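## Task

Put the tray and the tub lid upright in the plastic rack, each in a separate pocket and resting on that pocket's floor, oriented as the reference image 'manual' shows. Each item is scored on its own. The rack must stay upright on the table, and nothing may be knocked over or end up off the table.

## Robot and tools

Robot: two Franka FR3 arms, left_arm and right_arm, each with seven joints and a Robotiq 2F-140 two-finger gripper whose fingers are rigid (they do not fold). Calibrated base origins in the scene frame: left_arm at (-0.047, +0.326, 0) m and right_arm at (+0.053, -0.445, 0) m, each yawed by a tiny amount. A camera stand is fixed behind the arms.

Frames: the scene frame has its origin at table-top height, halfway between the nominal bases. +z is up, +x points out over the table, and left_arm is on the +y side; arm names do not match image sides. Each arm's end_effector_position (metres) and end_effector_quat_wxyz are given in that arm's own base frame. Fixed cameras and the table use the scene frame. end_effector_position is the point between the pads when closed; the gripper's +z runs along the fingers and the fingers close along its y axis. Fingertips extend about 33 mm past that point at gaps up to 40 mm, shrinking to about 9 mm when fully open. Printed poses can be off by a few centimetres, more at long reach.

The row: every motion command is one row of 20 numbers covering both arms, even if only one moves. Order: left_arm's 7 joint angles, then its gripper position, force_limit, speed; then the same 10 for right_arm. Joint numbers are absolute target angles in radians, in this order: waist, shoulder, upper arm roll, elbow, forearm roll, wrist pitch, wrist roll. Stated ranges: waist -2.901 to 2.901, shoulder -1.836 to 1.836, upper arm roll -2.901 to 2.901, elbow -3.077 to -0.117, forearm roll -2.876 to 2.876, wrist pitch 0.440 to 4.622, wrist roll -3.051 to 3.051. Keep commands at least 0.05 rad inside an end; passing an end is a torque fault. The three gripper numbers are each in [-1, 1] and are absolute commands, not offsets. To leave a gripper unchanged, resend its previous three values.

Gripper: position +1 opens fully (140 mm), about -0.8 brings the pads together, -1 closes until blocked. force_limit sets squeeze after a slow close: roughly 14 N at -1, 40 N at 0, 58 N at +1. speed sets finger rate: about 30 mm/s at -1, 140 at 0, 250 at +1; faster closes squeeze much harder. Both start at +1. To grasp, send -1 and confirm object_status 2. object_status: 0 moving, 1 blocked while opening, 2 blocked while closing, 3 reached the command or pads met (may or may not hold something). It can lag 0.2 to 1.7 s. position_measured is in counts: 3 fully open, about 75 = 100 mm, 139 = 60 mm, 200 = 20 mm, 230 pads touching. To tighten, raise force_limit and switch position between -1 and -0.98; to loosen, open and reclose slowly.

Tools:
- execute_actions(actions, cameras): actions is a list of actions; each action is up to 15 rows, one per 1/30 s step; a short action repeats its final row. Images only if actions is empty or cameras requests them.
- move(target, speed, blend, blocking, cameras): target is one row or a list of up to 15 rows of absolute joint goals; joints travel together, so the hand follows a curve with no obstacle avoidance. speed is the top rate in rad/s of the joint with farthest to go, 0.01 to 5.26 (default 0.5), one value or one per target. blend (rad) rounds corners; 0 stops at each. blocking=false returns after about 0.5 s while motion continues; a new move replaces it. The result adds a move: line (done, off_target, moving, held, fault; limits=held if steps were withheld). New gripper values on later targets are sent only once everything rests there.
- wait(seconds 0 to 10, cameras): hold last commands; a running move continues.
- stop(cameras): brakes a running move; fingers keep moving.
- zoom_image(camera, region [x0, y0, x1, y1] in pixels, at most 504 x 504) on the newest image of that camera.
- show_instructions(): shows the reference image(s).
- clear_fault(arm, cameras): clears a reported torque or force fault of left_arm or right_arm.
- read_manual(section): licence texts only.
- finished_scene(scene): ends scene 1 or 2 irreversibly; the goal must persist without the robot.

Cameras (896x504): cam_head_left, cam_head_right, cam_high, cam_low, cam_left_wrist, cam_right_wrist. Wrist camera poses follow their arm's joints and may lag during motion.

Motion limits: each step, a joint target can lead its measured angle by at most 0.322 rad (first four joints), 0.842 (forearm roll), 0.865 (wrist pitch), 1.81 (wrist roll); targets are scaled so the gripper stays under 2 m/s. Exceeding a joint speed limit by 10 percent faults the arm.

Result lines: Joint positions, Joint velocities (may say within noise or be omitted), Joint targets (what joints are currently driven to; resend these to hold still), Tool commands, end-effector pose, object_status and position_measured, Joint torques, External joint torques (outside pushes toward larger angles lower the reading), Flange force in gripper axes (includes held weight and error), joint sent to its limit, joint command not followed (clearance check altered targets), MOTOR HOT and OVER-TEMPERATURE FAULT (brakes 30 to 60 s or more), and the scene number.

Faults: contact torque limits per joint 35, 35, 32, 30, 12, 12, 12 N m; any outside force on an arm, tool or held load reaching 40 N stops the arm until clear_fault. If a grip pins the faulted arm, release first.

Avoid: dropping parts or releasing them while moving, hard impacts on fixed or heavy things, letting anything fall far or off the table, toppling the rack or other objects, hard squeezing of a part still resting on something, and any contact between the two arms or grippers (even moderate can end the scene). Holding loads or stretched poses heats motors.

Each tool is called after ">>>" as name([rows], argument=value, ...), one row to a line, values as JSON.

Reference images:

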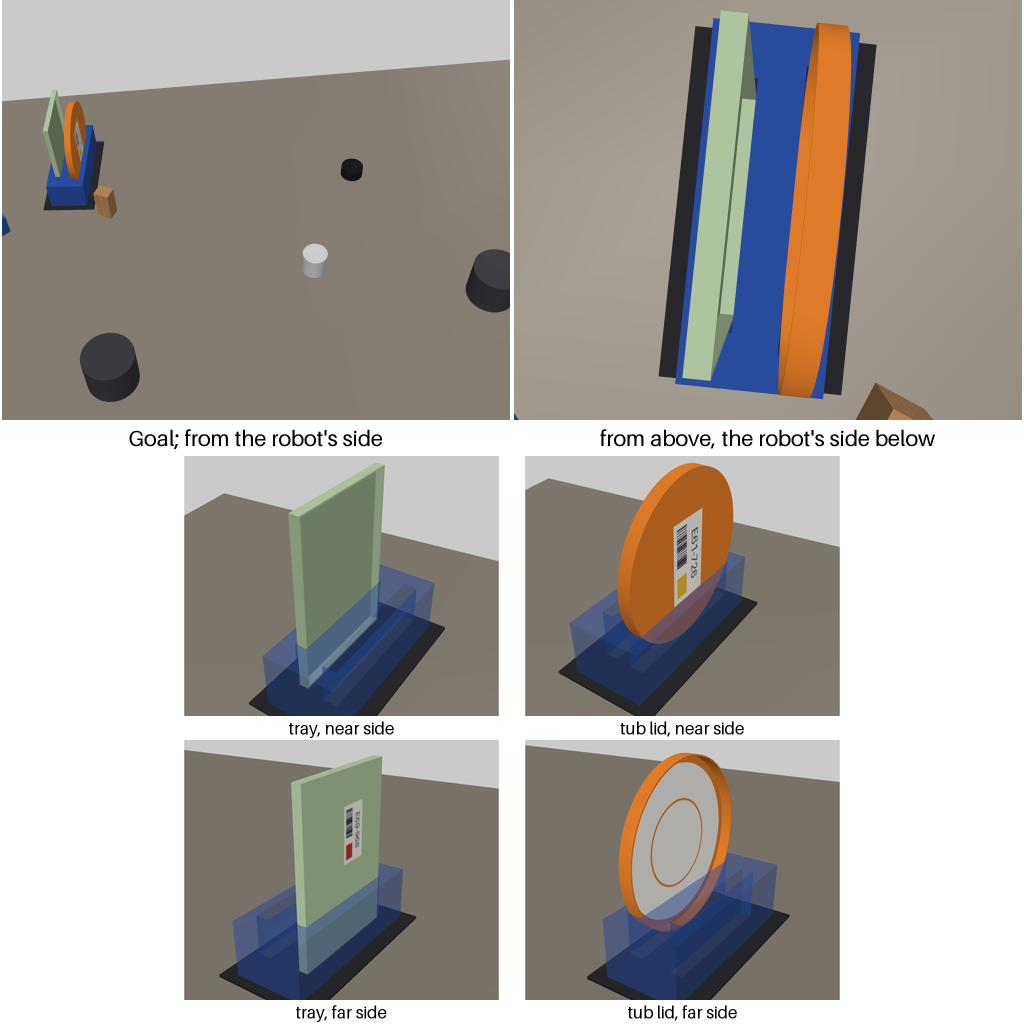

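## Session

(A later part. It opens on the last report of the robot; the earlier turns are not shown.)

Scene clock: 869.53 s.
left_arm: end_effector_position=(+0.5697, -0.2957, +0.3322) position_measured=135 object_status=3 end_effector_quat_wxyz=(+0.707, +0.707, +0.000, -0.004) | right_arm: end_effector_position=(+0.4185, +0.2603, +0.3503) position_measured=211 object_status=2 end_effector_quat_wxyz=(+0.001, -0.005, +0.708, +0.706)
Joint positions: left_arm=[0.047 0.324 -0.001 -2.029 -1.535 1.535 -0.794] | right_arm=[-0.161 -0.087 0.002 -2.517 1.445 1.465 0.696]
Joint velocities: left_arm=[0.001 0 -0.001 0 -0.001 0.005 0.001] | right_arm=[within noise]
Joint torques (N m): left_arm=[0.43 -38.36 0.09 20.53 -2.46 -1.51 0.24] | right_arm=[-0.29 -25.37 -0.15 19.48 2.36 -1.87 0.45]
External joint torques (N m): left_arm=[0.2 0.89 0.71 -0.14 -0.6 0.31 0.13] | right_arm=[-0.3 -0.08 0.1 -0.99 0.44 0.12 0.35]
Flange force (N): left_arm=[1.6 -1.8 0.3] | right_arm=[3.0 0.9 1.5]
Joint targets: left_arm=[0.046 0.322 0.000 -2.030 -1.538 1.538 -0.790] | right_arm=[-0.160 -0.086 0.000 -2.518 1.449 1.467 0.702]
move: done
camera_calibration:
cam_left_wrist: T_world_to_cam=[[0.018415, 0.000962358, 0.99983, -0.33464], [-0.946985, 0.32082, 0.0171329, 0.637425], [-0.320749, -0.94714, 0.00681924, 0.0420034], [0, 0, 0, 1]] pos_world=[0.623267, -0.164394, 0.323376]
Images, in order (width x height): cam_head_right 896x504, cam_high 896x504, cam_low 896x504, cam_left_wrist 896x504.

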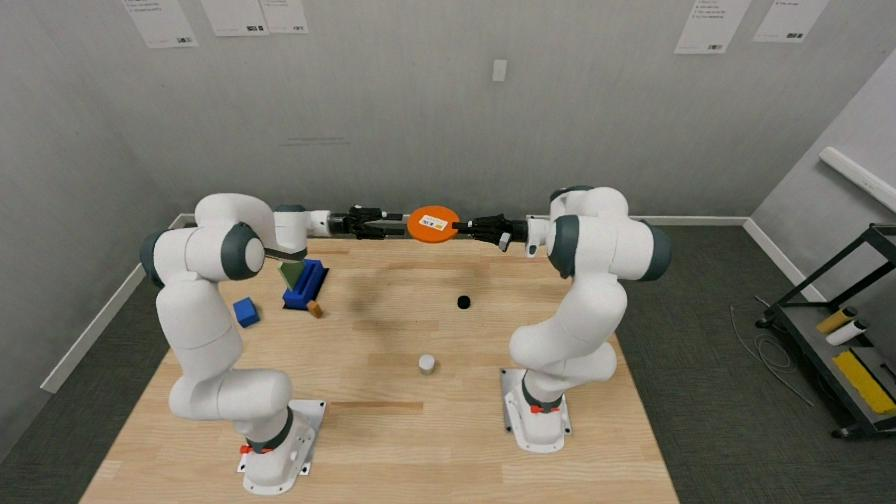

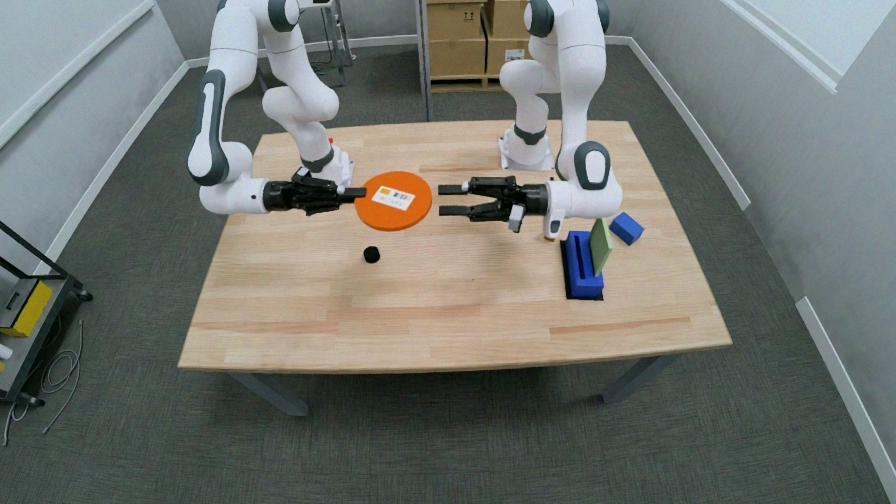

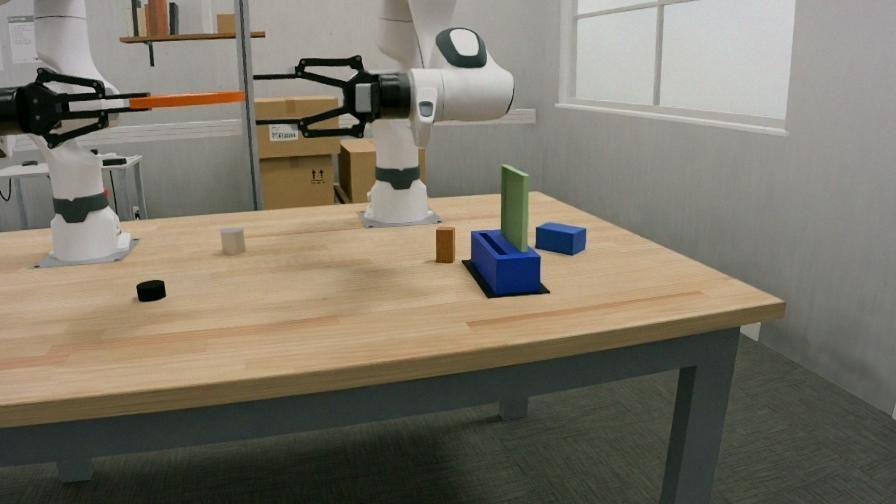

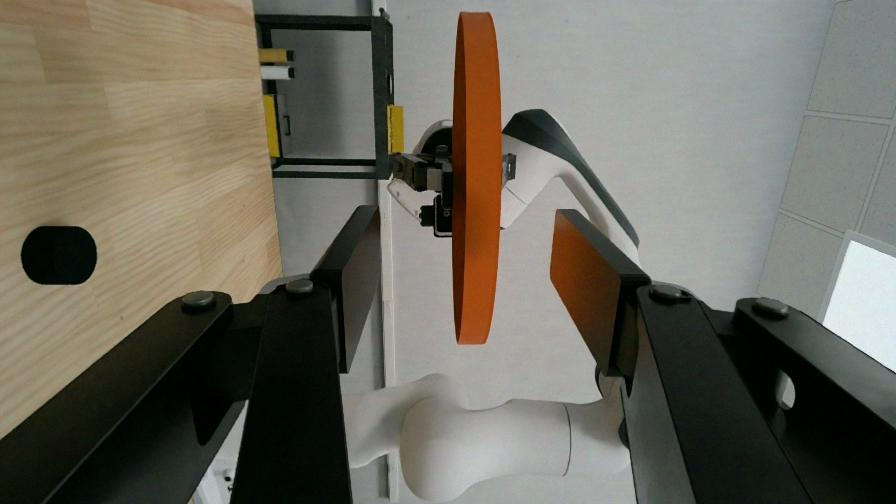

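>>> move([
  [0.0463,0.313,0,-2.0305,-1.5382,1.5379,-0.79,-0.05,0.1,-1,-0.1597,-0.0855,0,-2.5185,1.4491,1.4671,0.702,-1,-0.4,-1],
  [-0.04,0.313,0,-2.0305,-1.599,1.5995,-0.79,-0.05,0.1,-1,-0.1597,-0.0855,0,-2.5185,1.4491,1.4671,0.702,-1,-0.4,-1],
], speed=0.1, cameras=["cam_left_wrist","cam_high","cam_low"])

>>> zoom_image(camera="cam_low", region=[50, 30, 350, 190])

Scene clock: 886.77 s.
left_arm: end_effector_position=(+0.5703, -0.3388, +0.3373) position_measured=135 object_status=3 end_effector_quat_wxyz=(+0.707, +0.707, -0.003, +0.000) | right_arm: end_effector_position=(+0.4185, +0.2603, +0.3503) position_measured=211 object_status=2 end_effector_quat_wxyz=(+0.001, -0.005, +0.708, +0.706)
Joint positions: left_arm=[-0.039 0.315 0 -2.029 -1.596 1.597 -0.794] | right_arm=[-0.161 -0.087 0.002 -2.517 1.445 1.465 0.696]
Joint velocities: left_arm=[0.001 0 0 -0.001 -0.001 0.004 0.001] | right_arm=[within noise]
Joint torques (N m): left_arm=[0.25 -38.31 -0.23 20.91 -2.35 -1.37 0.27] | right_arm=[-0.42 -25.28 -0.11 19.48 2.37 -1.86 0.45]
External joint torques (N m): left_arm=[0.25 0.92 0.53 -0.06 -0.56 0.45 0.17] | right_arm=[-0.57 -0.14 0 -0.88 0.48 0.15 0.35]
Flange force (N): left_arm=[1.9 -1.9 0.7] | right_arm=[2.8 1.1 1.1]
Joint targets: left_arm=[-0.040 0.313 0.000 -2.030 -1.599 1.600 -0.790] | right_arm=[-0.160 -0.086 0.000 -2.518 1.449 1.467 0.702]
move: done
camera_calibration:
cam_left_wrist: T_world_to_cam=[[0.00910851, 0.000769575, 0.999958, -0.334484], [-0.947564, 0.319457, 0.00838539, 0.654487], [-0.319437, -0.9476, 0.003639, 0.00140285], [0, 0, 0, 1]] pos_world=[0.623663, -0.207494, 0.328977]
Images, in order (width x height): cam_high 896x504, cam_low 896x504, cam_left_wrist 896x504.

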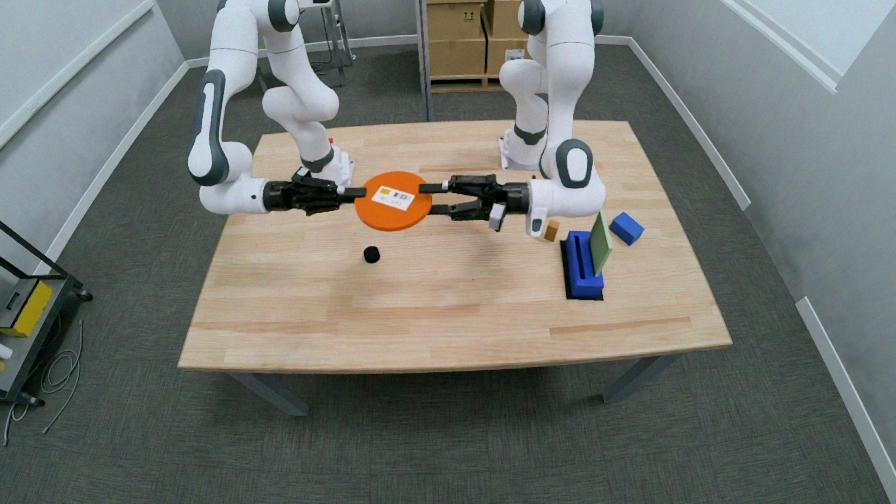

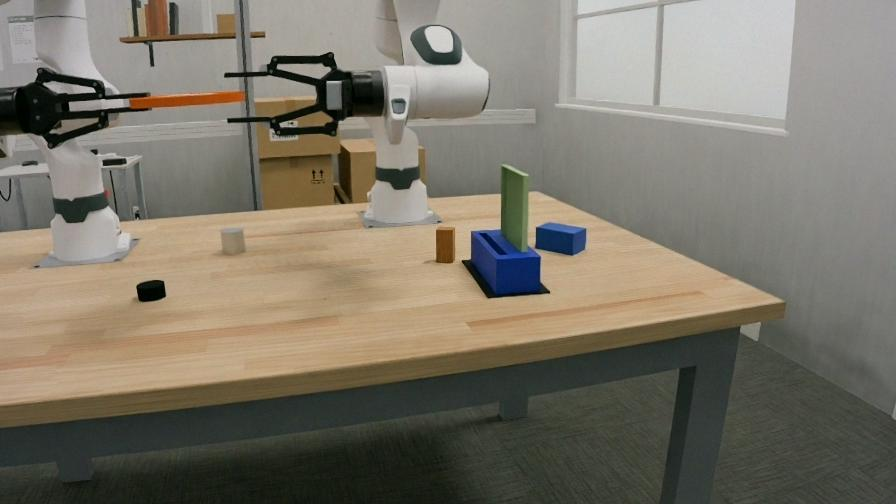

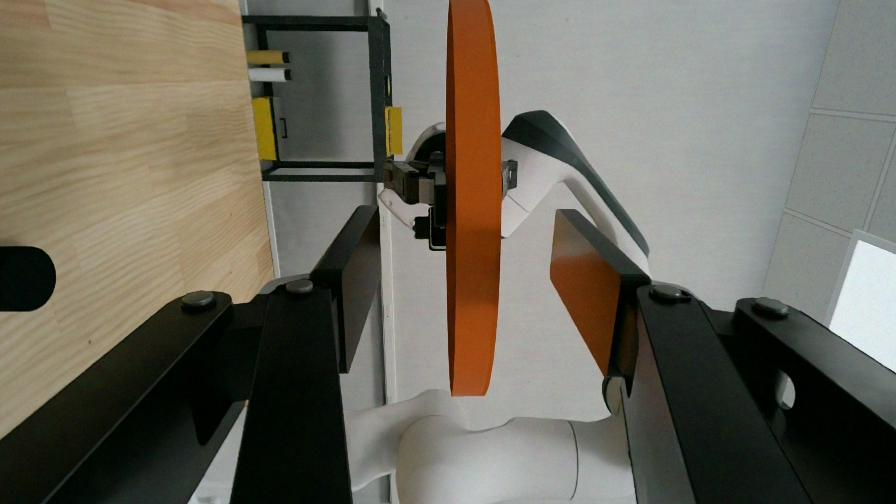

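Scaled by 1.680 from the camera's 896x504 image, which has a finer 1280x720 frame.

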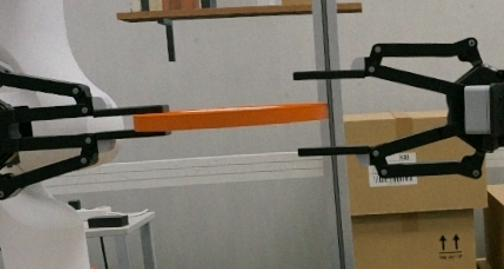

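>>> move(target=[-0.04,0.313,0,-2.0305,-1.599,1.5995,-0.79,-1,-0.4,-1,-0.1597,-0.0855,0,-2.5185,1.4491,1.4671,0.702,-1,-0.4,-1], cameras=["cam_left_wrist","cam_low"])

Scene clock: 896.53 s.
left_arm: end_effector_position=(+0.5707, -0.3388, +0.3378) position_measured=211 object_status=0 end_effector_quat_wxyz=(+0.707, +0.707, -0.002, +0.001) | right_arm: end_effector_position=(+0.4187, +0.2602, +0.3498) position_measured=211 object_status=2 end_effector_quat_wxyz=(+0.001, -0.004, +0.708, +0.706)
Joint positions: left_arm=[-0.039 0.314 0 -2.029 -1.597 1.597 -0.794] | right_arm=[-0.161 -0.087 0.002 -2.518 1.445 1.466 0.696]
Joint torques (N m): left_arm=[0.12 -38.06 -0.38 20.97 -2 -1.47 0.27] | right_arm=[-0.38 -25.31 -0.08 19.67 2.42 -2.07 0.44]
External joint torques (N m): left_arm=[0.01 1.35 0.28 -0.11 -0.19 0.36 0.17] | right_arm=[-0.52 -0.02 0.04 -0.76 0.51 -0.05 0.34]
Flange force (N): left_arm=[2.8 -2.6 0.7] | right_arm=[2.2 0.9 0.8]
Joint targets: left_arm=[-0.040 0.313 0.000 -2.030 -1.599 1.600 -0.790] | right_arm=[-0.160 -0.086 0.000 -2.518 1.449 1.467 0.702]
move: done
camera_calibration:
cam_left_wrist: T_world_to_cam=[[0.00864086, 0.00126339, 0.999962, -0.334495], [-0.948014, 0.318133, 0.00779003, 0.654941], [-0.318111, -0.948045, 0.00394666, 0.000572311], [0, 0, 0, 1]] pos_world=[0.623965, -0.207393, 0.329378]
Images, in order (width x height): cam_low 896x504, cam_left_wrist 896x504.

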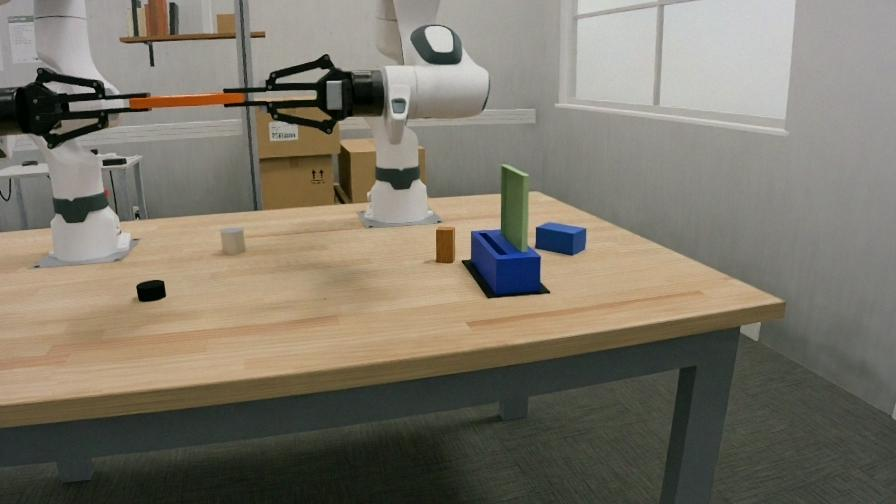

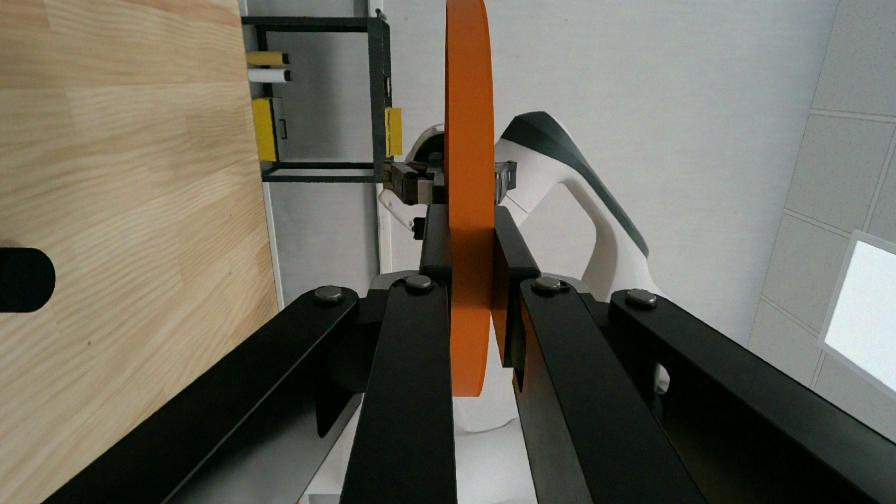

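>>> move([
  [-0.04,0.313,0,-2.0305,-1.599,1.5995,-0.79,-1,-0.4,-1,-0.1597,-0.0855,0,-2.5185,1.4491,1.4671,0.702,0.3,-0.4,-1],
  [-0.04,0.313,0,-2.0305,-1.599,1.5995,-0.79,-1,-0.4,-1,-0.9,-0.0855,0,-2.5185,1.4491,1.4671,0.702,0.3,-0.4,-1],
], speed=0.3, cameras=["cam_left_wrist","cam_high","cam_low","cam_head_right"])

>>> zoom_image(camera="cam_high", region=[330, 140, 550, 250])

>>> zoom_image(camera="cam_head_right", region=[320, 170, 500, 270])

Scene clock: 912.00 s.
left_arm: end_effector_position=(+0.5708, -0.3387, +0.3376) position_measured=211 object_status=2 end_effector_quat_wxyz=(+0.707, +0.707, -0.002, +0.001) | right_arm: end_effector_position=(+0.4848, -0.0902, +0.3501) position_measured=91 object_status=3 end_effector_quat_wxyz=(+0.257, +0.252, +0.661, +0.658)
Joint positions: left_arm=[-0.039 0.314 0 -2.029 -1.598 1.598 -0.794] | right_arm=[-0.898 -0.087 -0.001 -2.518 1.445 1.466 0.696]
Joint torques (N m): left_arm=[0.29 -38.05 -0.31 20.98 -2.02 -1.58 0.25] | right_arm=[-1.37 -25.41 0.33 19.65 2.16 -2.02 0.4]
External joint torques (N m): left_arm=[0.04 1.24 0.23 -0.07 -0.21 0.22 0.15] | right_arm=[-1.46 -0.16 0.5 -0.65 0.29 -0.03 0.3]
Flange force (N): left_arm=[2.7 -2.4 0.5] | right_arm=[2.4 1.1 -0.2]
Joint targets: left_arm=[-0.040 0.313 0.000 -2.030 -1.599 1.600 -0.790] | right_arm=[-0.900 -0.086 0.000 -2.518 1.449 1.467 0.702]
move: done
camera_calibration:
cam_left_wrist: T_world_to_cam=[[0.0087302, 0.000919434, 0.999961, -0.334521], [-0.948173, 0.317654, 0.00798599, 0.654846], [-0.317635, -0.948206, 0.00364497, 0.000436406], [0, 0, 0, 1]] pos_world=[0.623966, -0.207293, 0.329277]
Images, in order (width x height): cam_head_right 896x504, cam_high 896x504, cam_low 896x504, cam_left_wrist 896x504.

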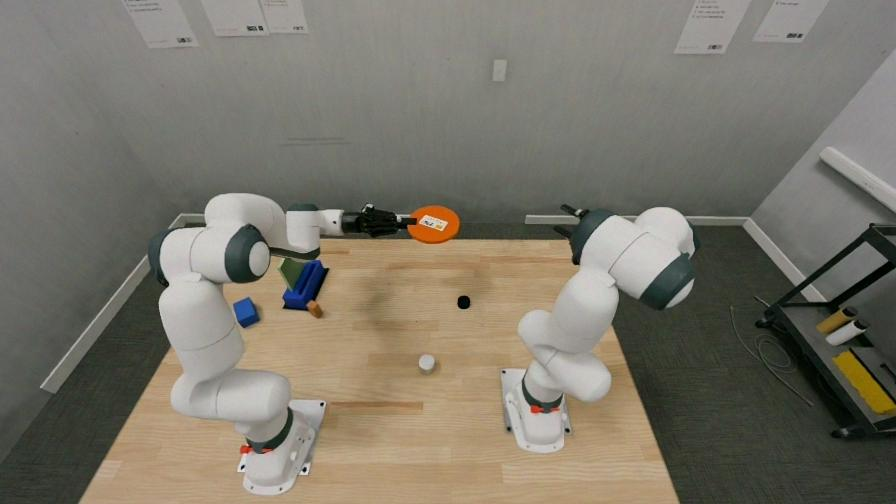

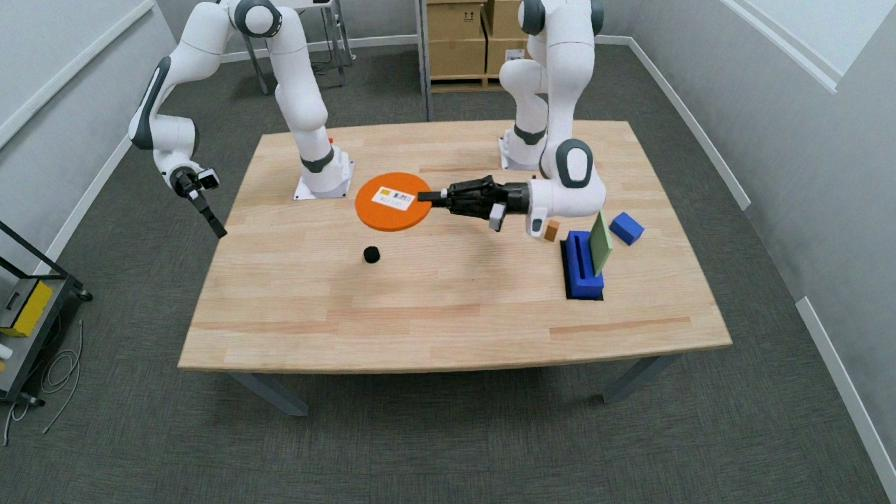

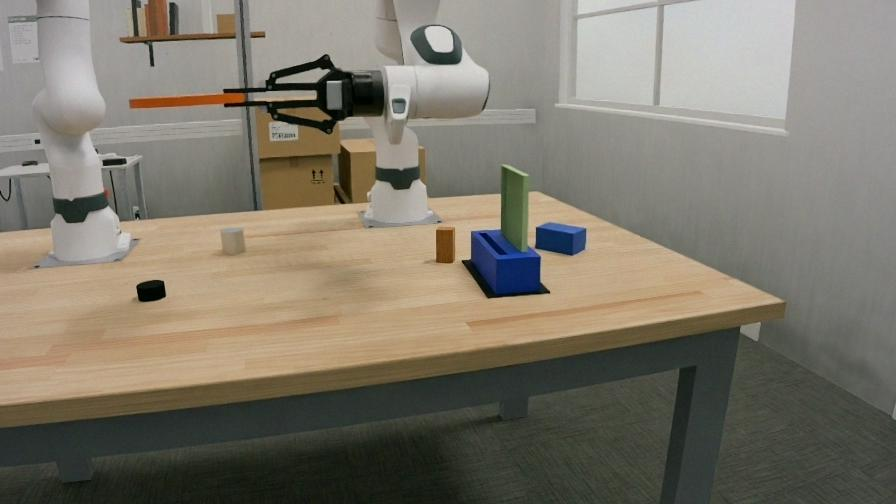

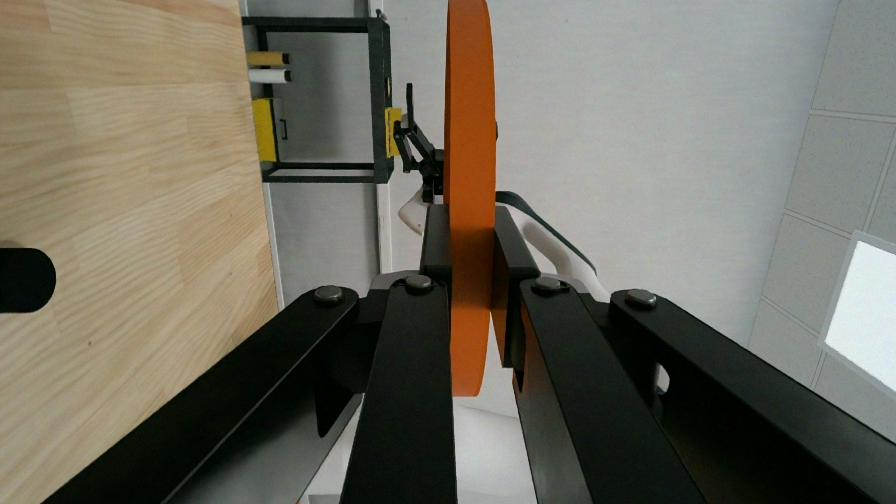

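Scaled by 2.291 from the camera's 896x504 image, which has a finer 1280x720 frame.

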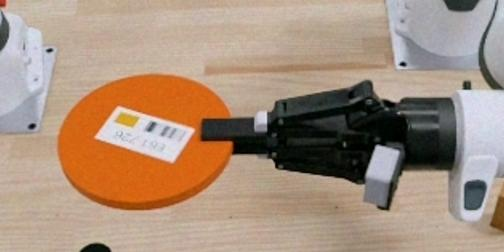

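Scaled by 2.800 from the camera's 896x504 image, which has a finer 1280x720 frame.

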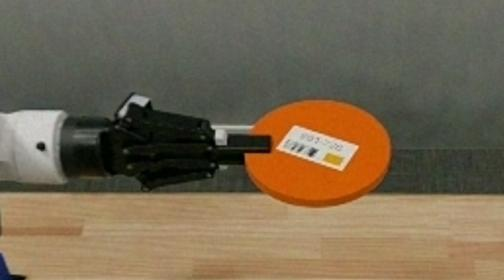

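>>> move([
  [-0.04,-0.2,0,-2.1,-1.3,1.7,-0.79,-1,-0.4,-1,-1.3,-0.68,0.047,-2.457,-0.043,1.62,-0.416,0.3,-0.4,-1],
  [0.05,-0.75,0,-2.3,-0.6,2.0,-1.0,-1,-0.4,-1,-1.3,-0.68,0.047,-2.457,-0.043,1.62,-0.416,0.3,-0.4,-1],
  [0.21,-0.75,0,-2.3,-0.12,2.1,-1.25,-1,-0.4,-1,-1.3,-0.68,0.047,-2.457,-0.043,1.62,-0.416,0.3,-0.4,-1],
], speed=[0.5,0.5,0.4], blend=[0.1,0.1,0], cameras=["cam_left_wrist","cam_head_right","cam_low"])

Scene clock: 955.53 s.
left_arm: end_effector_position=(+0.4642, +0.0694, +0.4861) position_measured=211 object_status=2 end_effector_quat_wxyz=(-0.014, +0.960, -0.041, +0.275) | right_arm: end_effector_position=(+0.0767, -0.2845, +0.3039) position_measured=91 object_status=3 end_effector_quat_wxyz=(-0.029, -0.351, +0.932, +0.083)
Joint positions: left_arm=[0.209 -0.748 0 -2.299 -0.123 2.097 -1.245] | right_arm=[-1.298 -0.678 0.045 -2.457 -0.039 1.617 -0.41]
Joint velocities: left_arm=[0.001 0 -0.002 0 -0.002 0 -0.006] | right_arm=[within noise]
Joint torques (N m): left_arm=[0.73 -7.45 0.3 25.02 1.26 4.05 -0.1] | right_arm=[-1.28 -9.99 -0.15 24.22 0.32 2.31 -0.14]
External joint torques (N m): left_arm=[0.7 -0.4 0.77 -0.01 0.52 0.44 -0.12] | right_arm=[-1.28 -1.1 1.07 -0.31 -0.27 0.15 -0.16]
Flange force (N): left_arm=[-1.6 -1.1 0.5] | right_arm=[-1.5 3.5 1.8]
Joint targets: left_arm=[0.210 -0.750 0.000 -2.300 -0.120 2.100 -1.250] | right_arm=[-1.300 -0.680 0.047 -2.457 -0.043 1.620 -0.416]
move: done
camera_calibration:
cam_left_wrist: T_world_to_cam=[[-0.0606698, -0.997272, -0.0420434, 0.125525], [-0.970082, 0.0688309, -0.232818, 0.567417], [0.235076, 0.0266605, -0.971611, 0.502856], [0, 0, 0, 1]] pos_world=[0.439847, 0.0727204, 0.625962]
Images, in order (width x height): cam_head_right 896x504, cam_low 896x504, cam_left_wrist 896x504.

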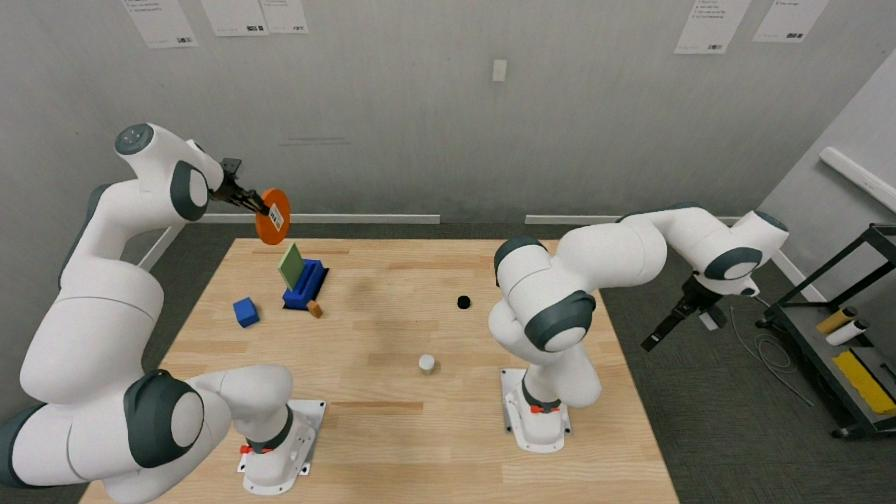

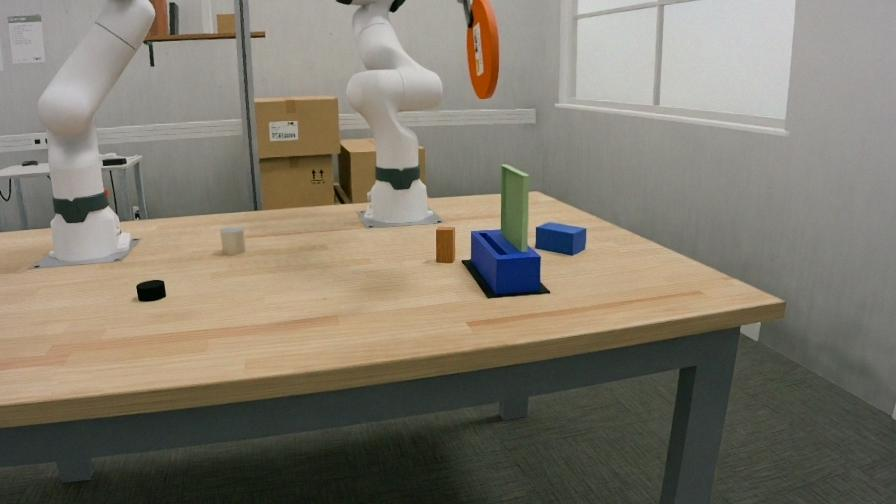

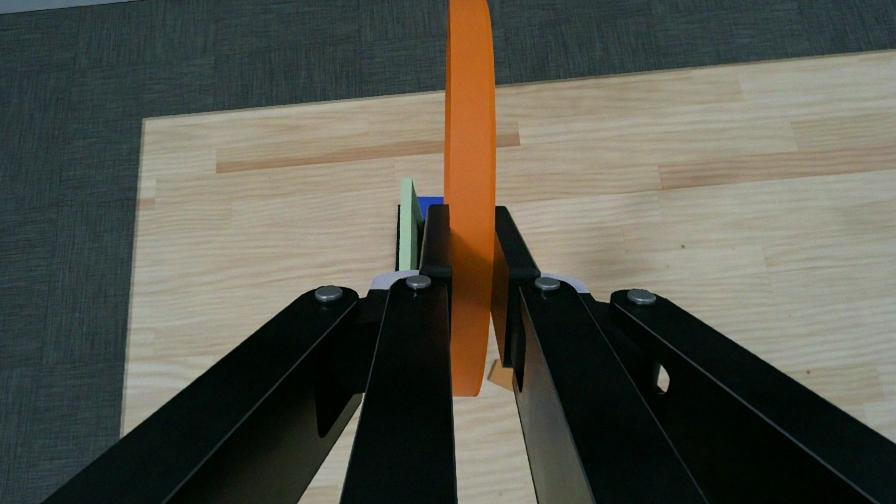

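Go to a hover slightly high (z≈.28).

>>> move([
  [0.203,-0.56,0,-2.45,-0.15,2.37,-1.21,-1,-0.4,-1,-1.3,-0.68,0.047,-2.457,-0.043,1.62,-0.416,0.3,-0.4,-1],
  [0.203,-0.447,0,-2.5055,-0.1575,2.4237,-1.192,-1,-0.4,-1,-1.3,-0.68,0.047,-2.457,-0.043,1.62,-0.416,0.3,-0.4,-1],
], speed=0.3, blend=[0.05,0], cameras=["cam_left_wrist","cam_head_right","cam_low","cam_high"])

>>> zoom_image(camera="cam_low", region=[420, 80, 600, 300])

>>> zoom_image(camera="cam_head_right", region=[230, 180, 350, 330])

>>> zoom_image(camera="cam_high", region=[520, 140, 660, 310])

Scene clock: 964.87 s.
left_arm: end_effector_position=(+0.5054, +0.0819, +0.2814) position_measured=211 object_status=2 end_effector_quat_wxyz=(+0.007, +0.981, -0.035, +0.189) | right_arm: end_effector_position=(+0.0767, -0.2845, +0.3039) position_measured=91 object_status=3 end_effector_quat_wxyz=(-0.029, -0.351, +0.932, +0.083)
Joint positions: left_arm=[0.204 -0.447 0 -2.506 -0.155 2.42 -1.197] | right_arm=[-1.298 -0.678 0.045 -2.457 -0.039 1.617 -0.41]
Joint velocities: left_arm=[0.002 0.001 -0.002 0.001 0 0.005 0.004] | right_arm=[within noise]
Joint torques (N m): left_arm=[-0.03 -16.68 0.34 25.69 0.32 3.81 0.2] | right_arm=[-1.37 -9.96 -0.19 24.19 0.32 2.31 -0.13]
External joint torques (N m): left_arm=[-0.07 0.44 0.69 0.54 -0.46 0.44 0.19] | right_arm=[-1.35 -1.12 1.04 -0.33 -0.28 0.16 -0.14]
Flange force (N): left_arm=[2.2 -2.3 1.9] | right_arm=[-1.4 3.6 1.9]
Joint targets: left_arm=[0.203 -0.447 0.000 -2.505 -0.157 2.424 -1.192] | right_arm=[-1.300 -0.680 0.047 -2.457 -0.043 1.620 -0.416]
move: done
camera_calibration:
cam_left_wrist: T_world_to_cam=[[-0.060173, -0.998172, 0.00565604, 0.118264], [-0.996447, 0.0597326, -0.0593718, 0.524175], [0.0589254, -0.00920853, -0.99822, 0.393462], [0, 0, 0, 1]] pos_world=[0.506244, 0.0903608, 0.423214]
Images, in order (width x height): cam_head_right 896x504, cam_high 896x504, cam_low 896x504, cam_left_wrist 896x504.

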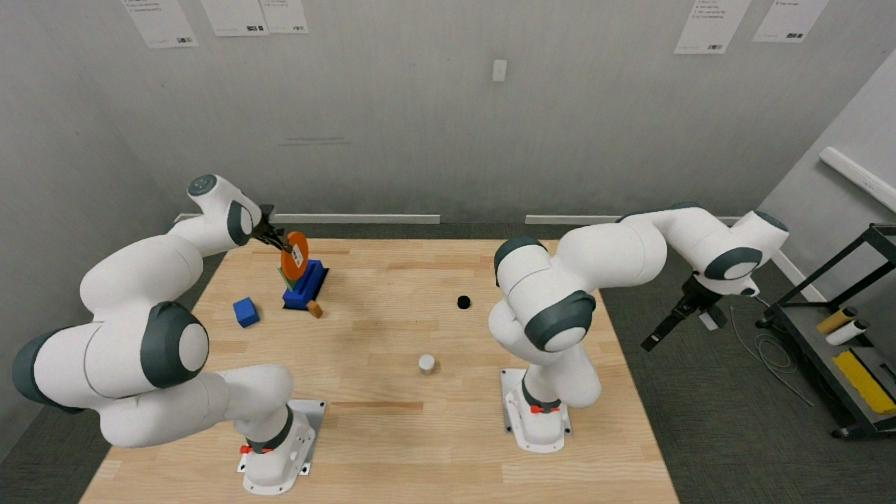

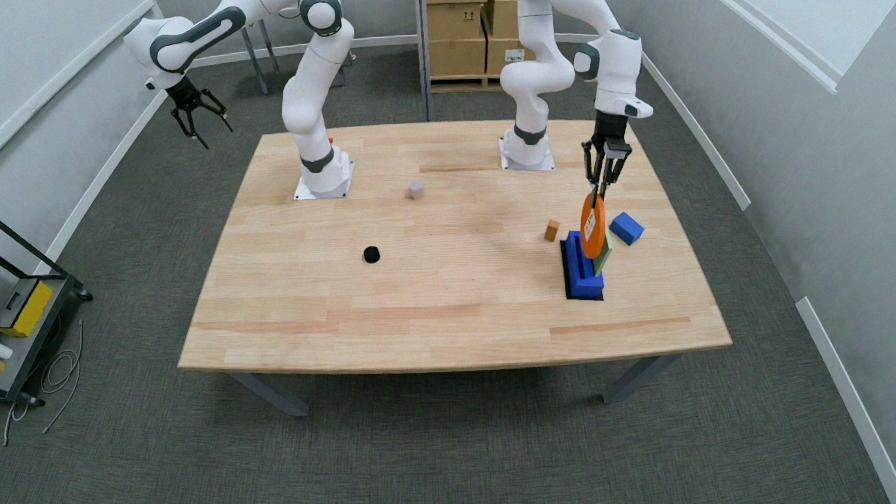

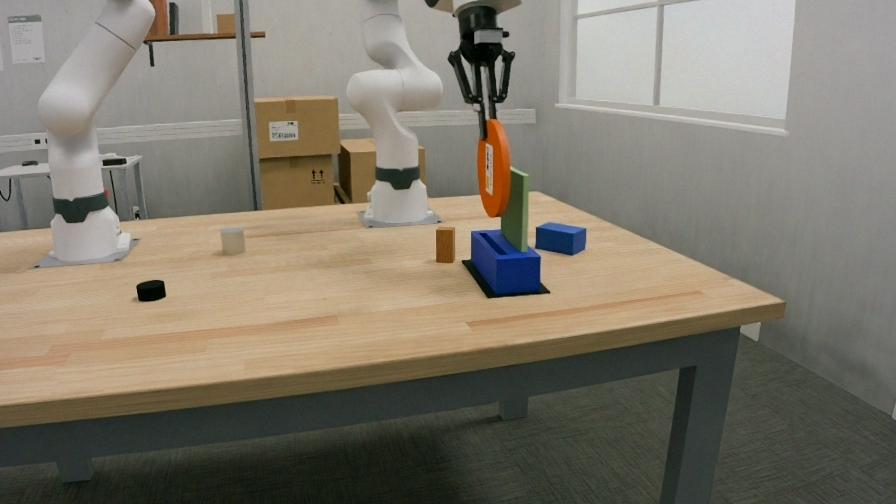

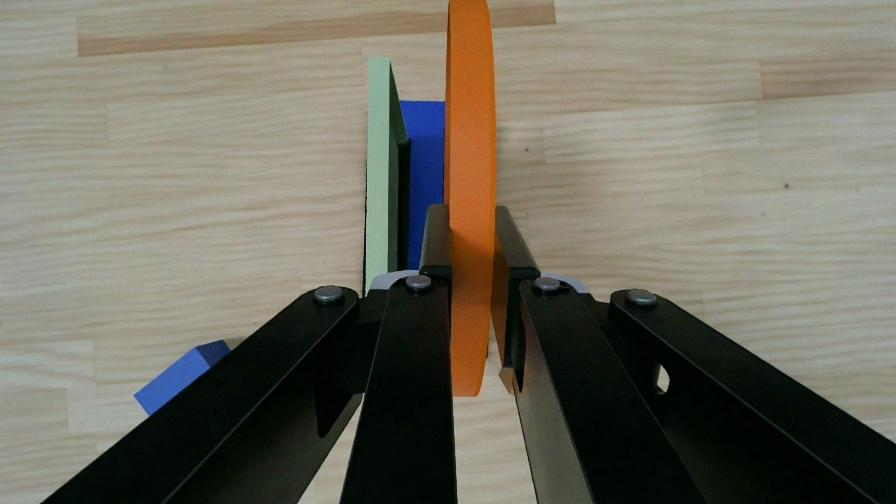

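Scaled by 2.291 from the camera's 896x504 image, which has a finer 1280x720 frame.

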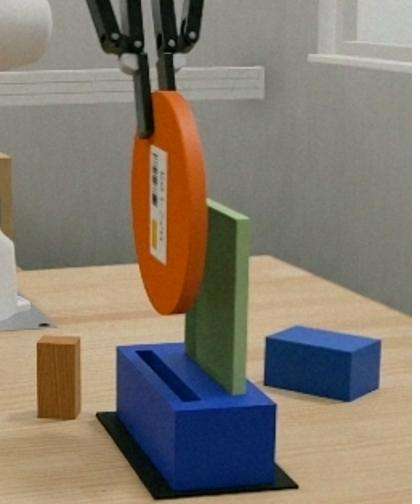

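Scaled by 3.360 from the camera's 896x504 image, which has a finer 1280x720 frame.

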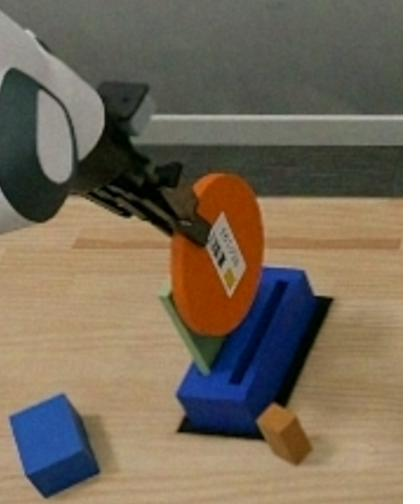

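Scaled by 2.965 from the camera's 896x504 image, which has a finer 1280x720 frame.

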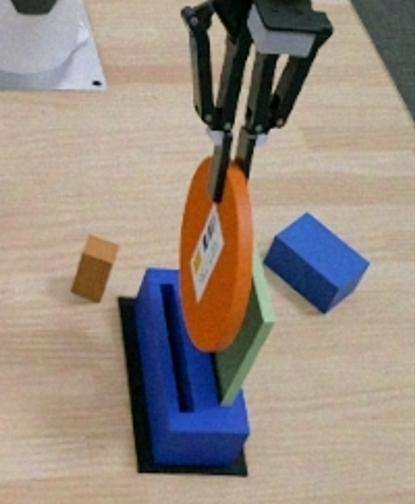

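>>> move([
  [0.1955,-0.388,0,-2.575,-0.185,2.55,-1.163,-1,-0.4,-1,-1.3,-0.68,0.047,-2.457,-0.043,1.62,-0.416,0.3,-0.4,-1],
], speed=0.1, cameras=["cam_low","cam_high","cam_head_right"])

>>> zoom_image(camera="cam_low", region=[440, 150, 570, 300])

>>> zoom_image(camera="cam_high", region=[540, 180, 640, 310])

>>> zoom_image(camera="cam_head_right", region=[250, 220, 350, 330])

Scene clock: 1003.90 s.
left_arm: end_effector_position=(+0.5079, +0.0816, +0.2379) position_measured=211 object_status=2 end_effector_quat_wxyz=(+0.008, +0.981, -0.036, +0.190) | right_arm: end_effector_position=(+0.0767, -0.2845, +0.3039) position_measured=91 object_status=3 end_effector_quat_wxyz=(-0.029, -0.351, +0.932, +0.083)
Joint positions: left_arm=[0.197 -0.39 0 -2.574 -0.182 2.547 -1.168] | right_arm=[-1.298 -0.678 0.045 -2.457 -0.039 1.617 -0.41]
Joint velocities: left_arm=[0.001 -0.001 0 0 0.001 0.004 0.002] | right_arm=[within noise]
Joint torques (N m): left_arm=[-0.07 -17.4 0.3 24.56 0.32 3.77 0.21] | right_arm=[-1.29 -9.94 -0.18 24.23 0.32 2.32 -0.05]
External joint torques (N m): left_arm=[-0.14 0.93 0.61 0.2 -0.46 0.4 0.2] | right_arm=[-1.29 -1.08 1.03 -0.3 -0.28 0.16 -0.06]
Flange force (N): left_arm=[2.1 -2.5 3.7] | right_arm=[-1.5 3.3 1.8]
Joint targets: left_arm=[0.196 -0.388 0.000 -2.575 -0.185 2.550 -1.163] | right_arm=[-1.300 -0.680 0.047 -2.457 -0.043 1.620 -0.416]
move: done
Images, in order (width x height): cam_head_right 896x504, cam_high 896x504, cam_low 896x504.

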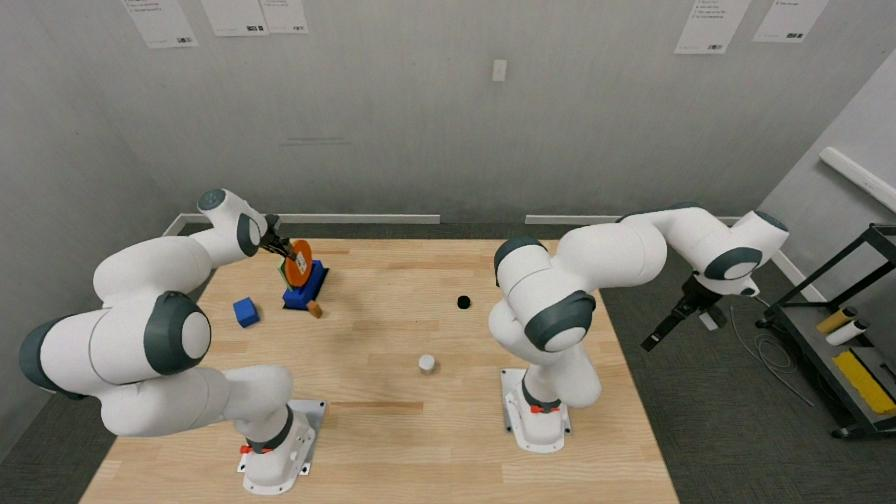

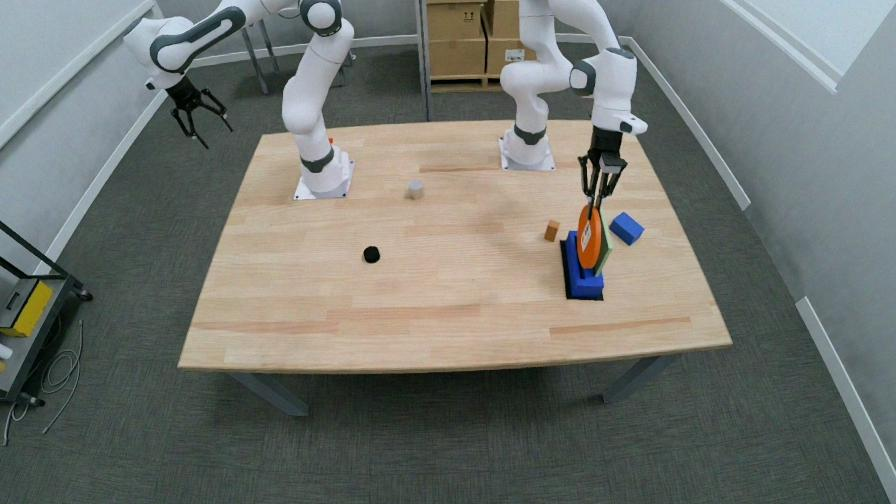

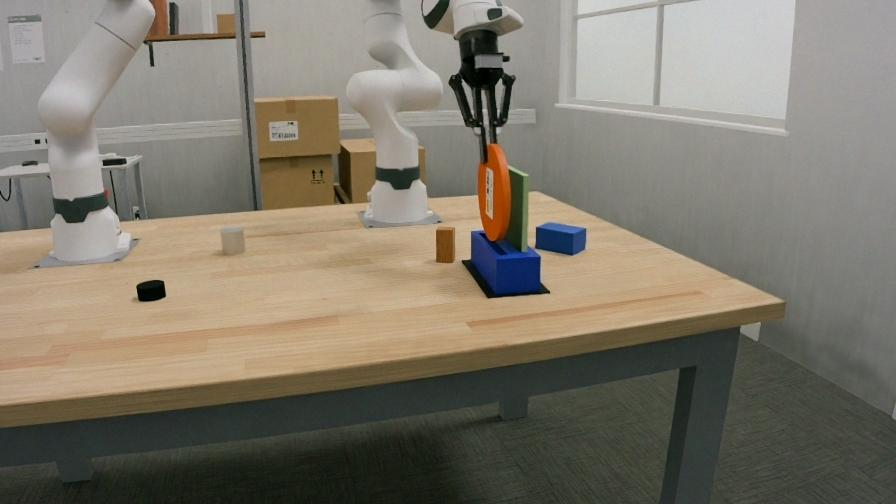

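Scaled by 3.360 from the camera's 896x504 image, which has a finer 1280x720 frame.

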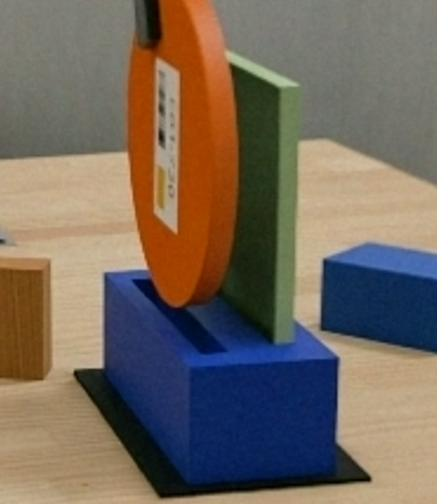

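Scaled by 3.877 from the camera's 896x504 image, which has a finer 1280x720 frame.

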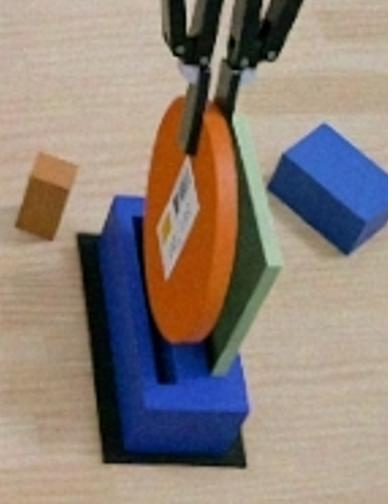

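Scaled by 4.582 from the camera's 896x504 image, which has a finer 1280x720 frame.

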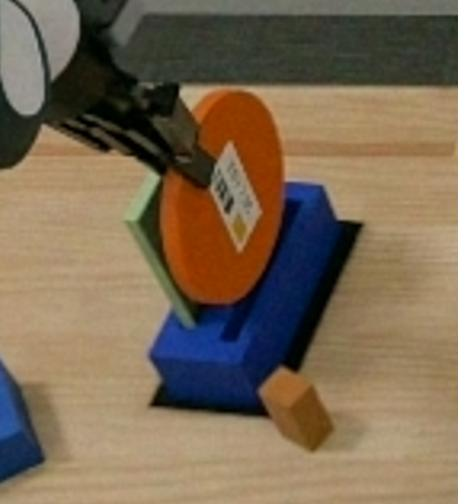

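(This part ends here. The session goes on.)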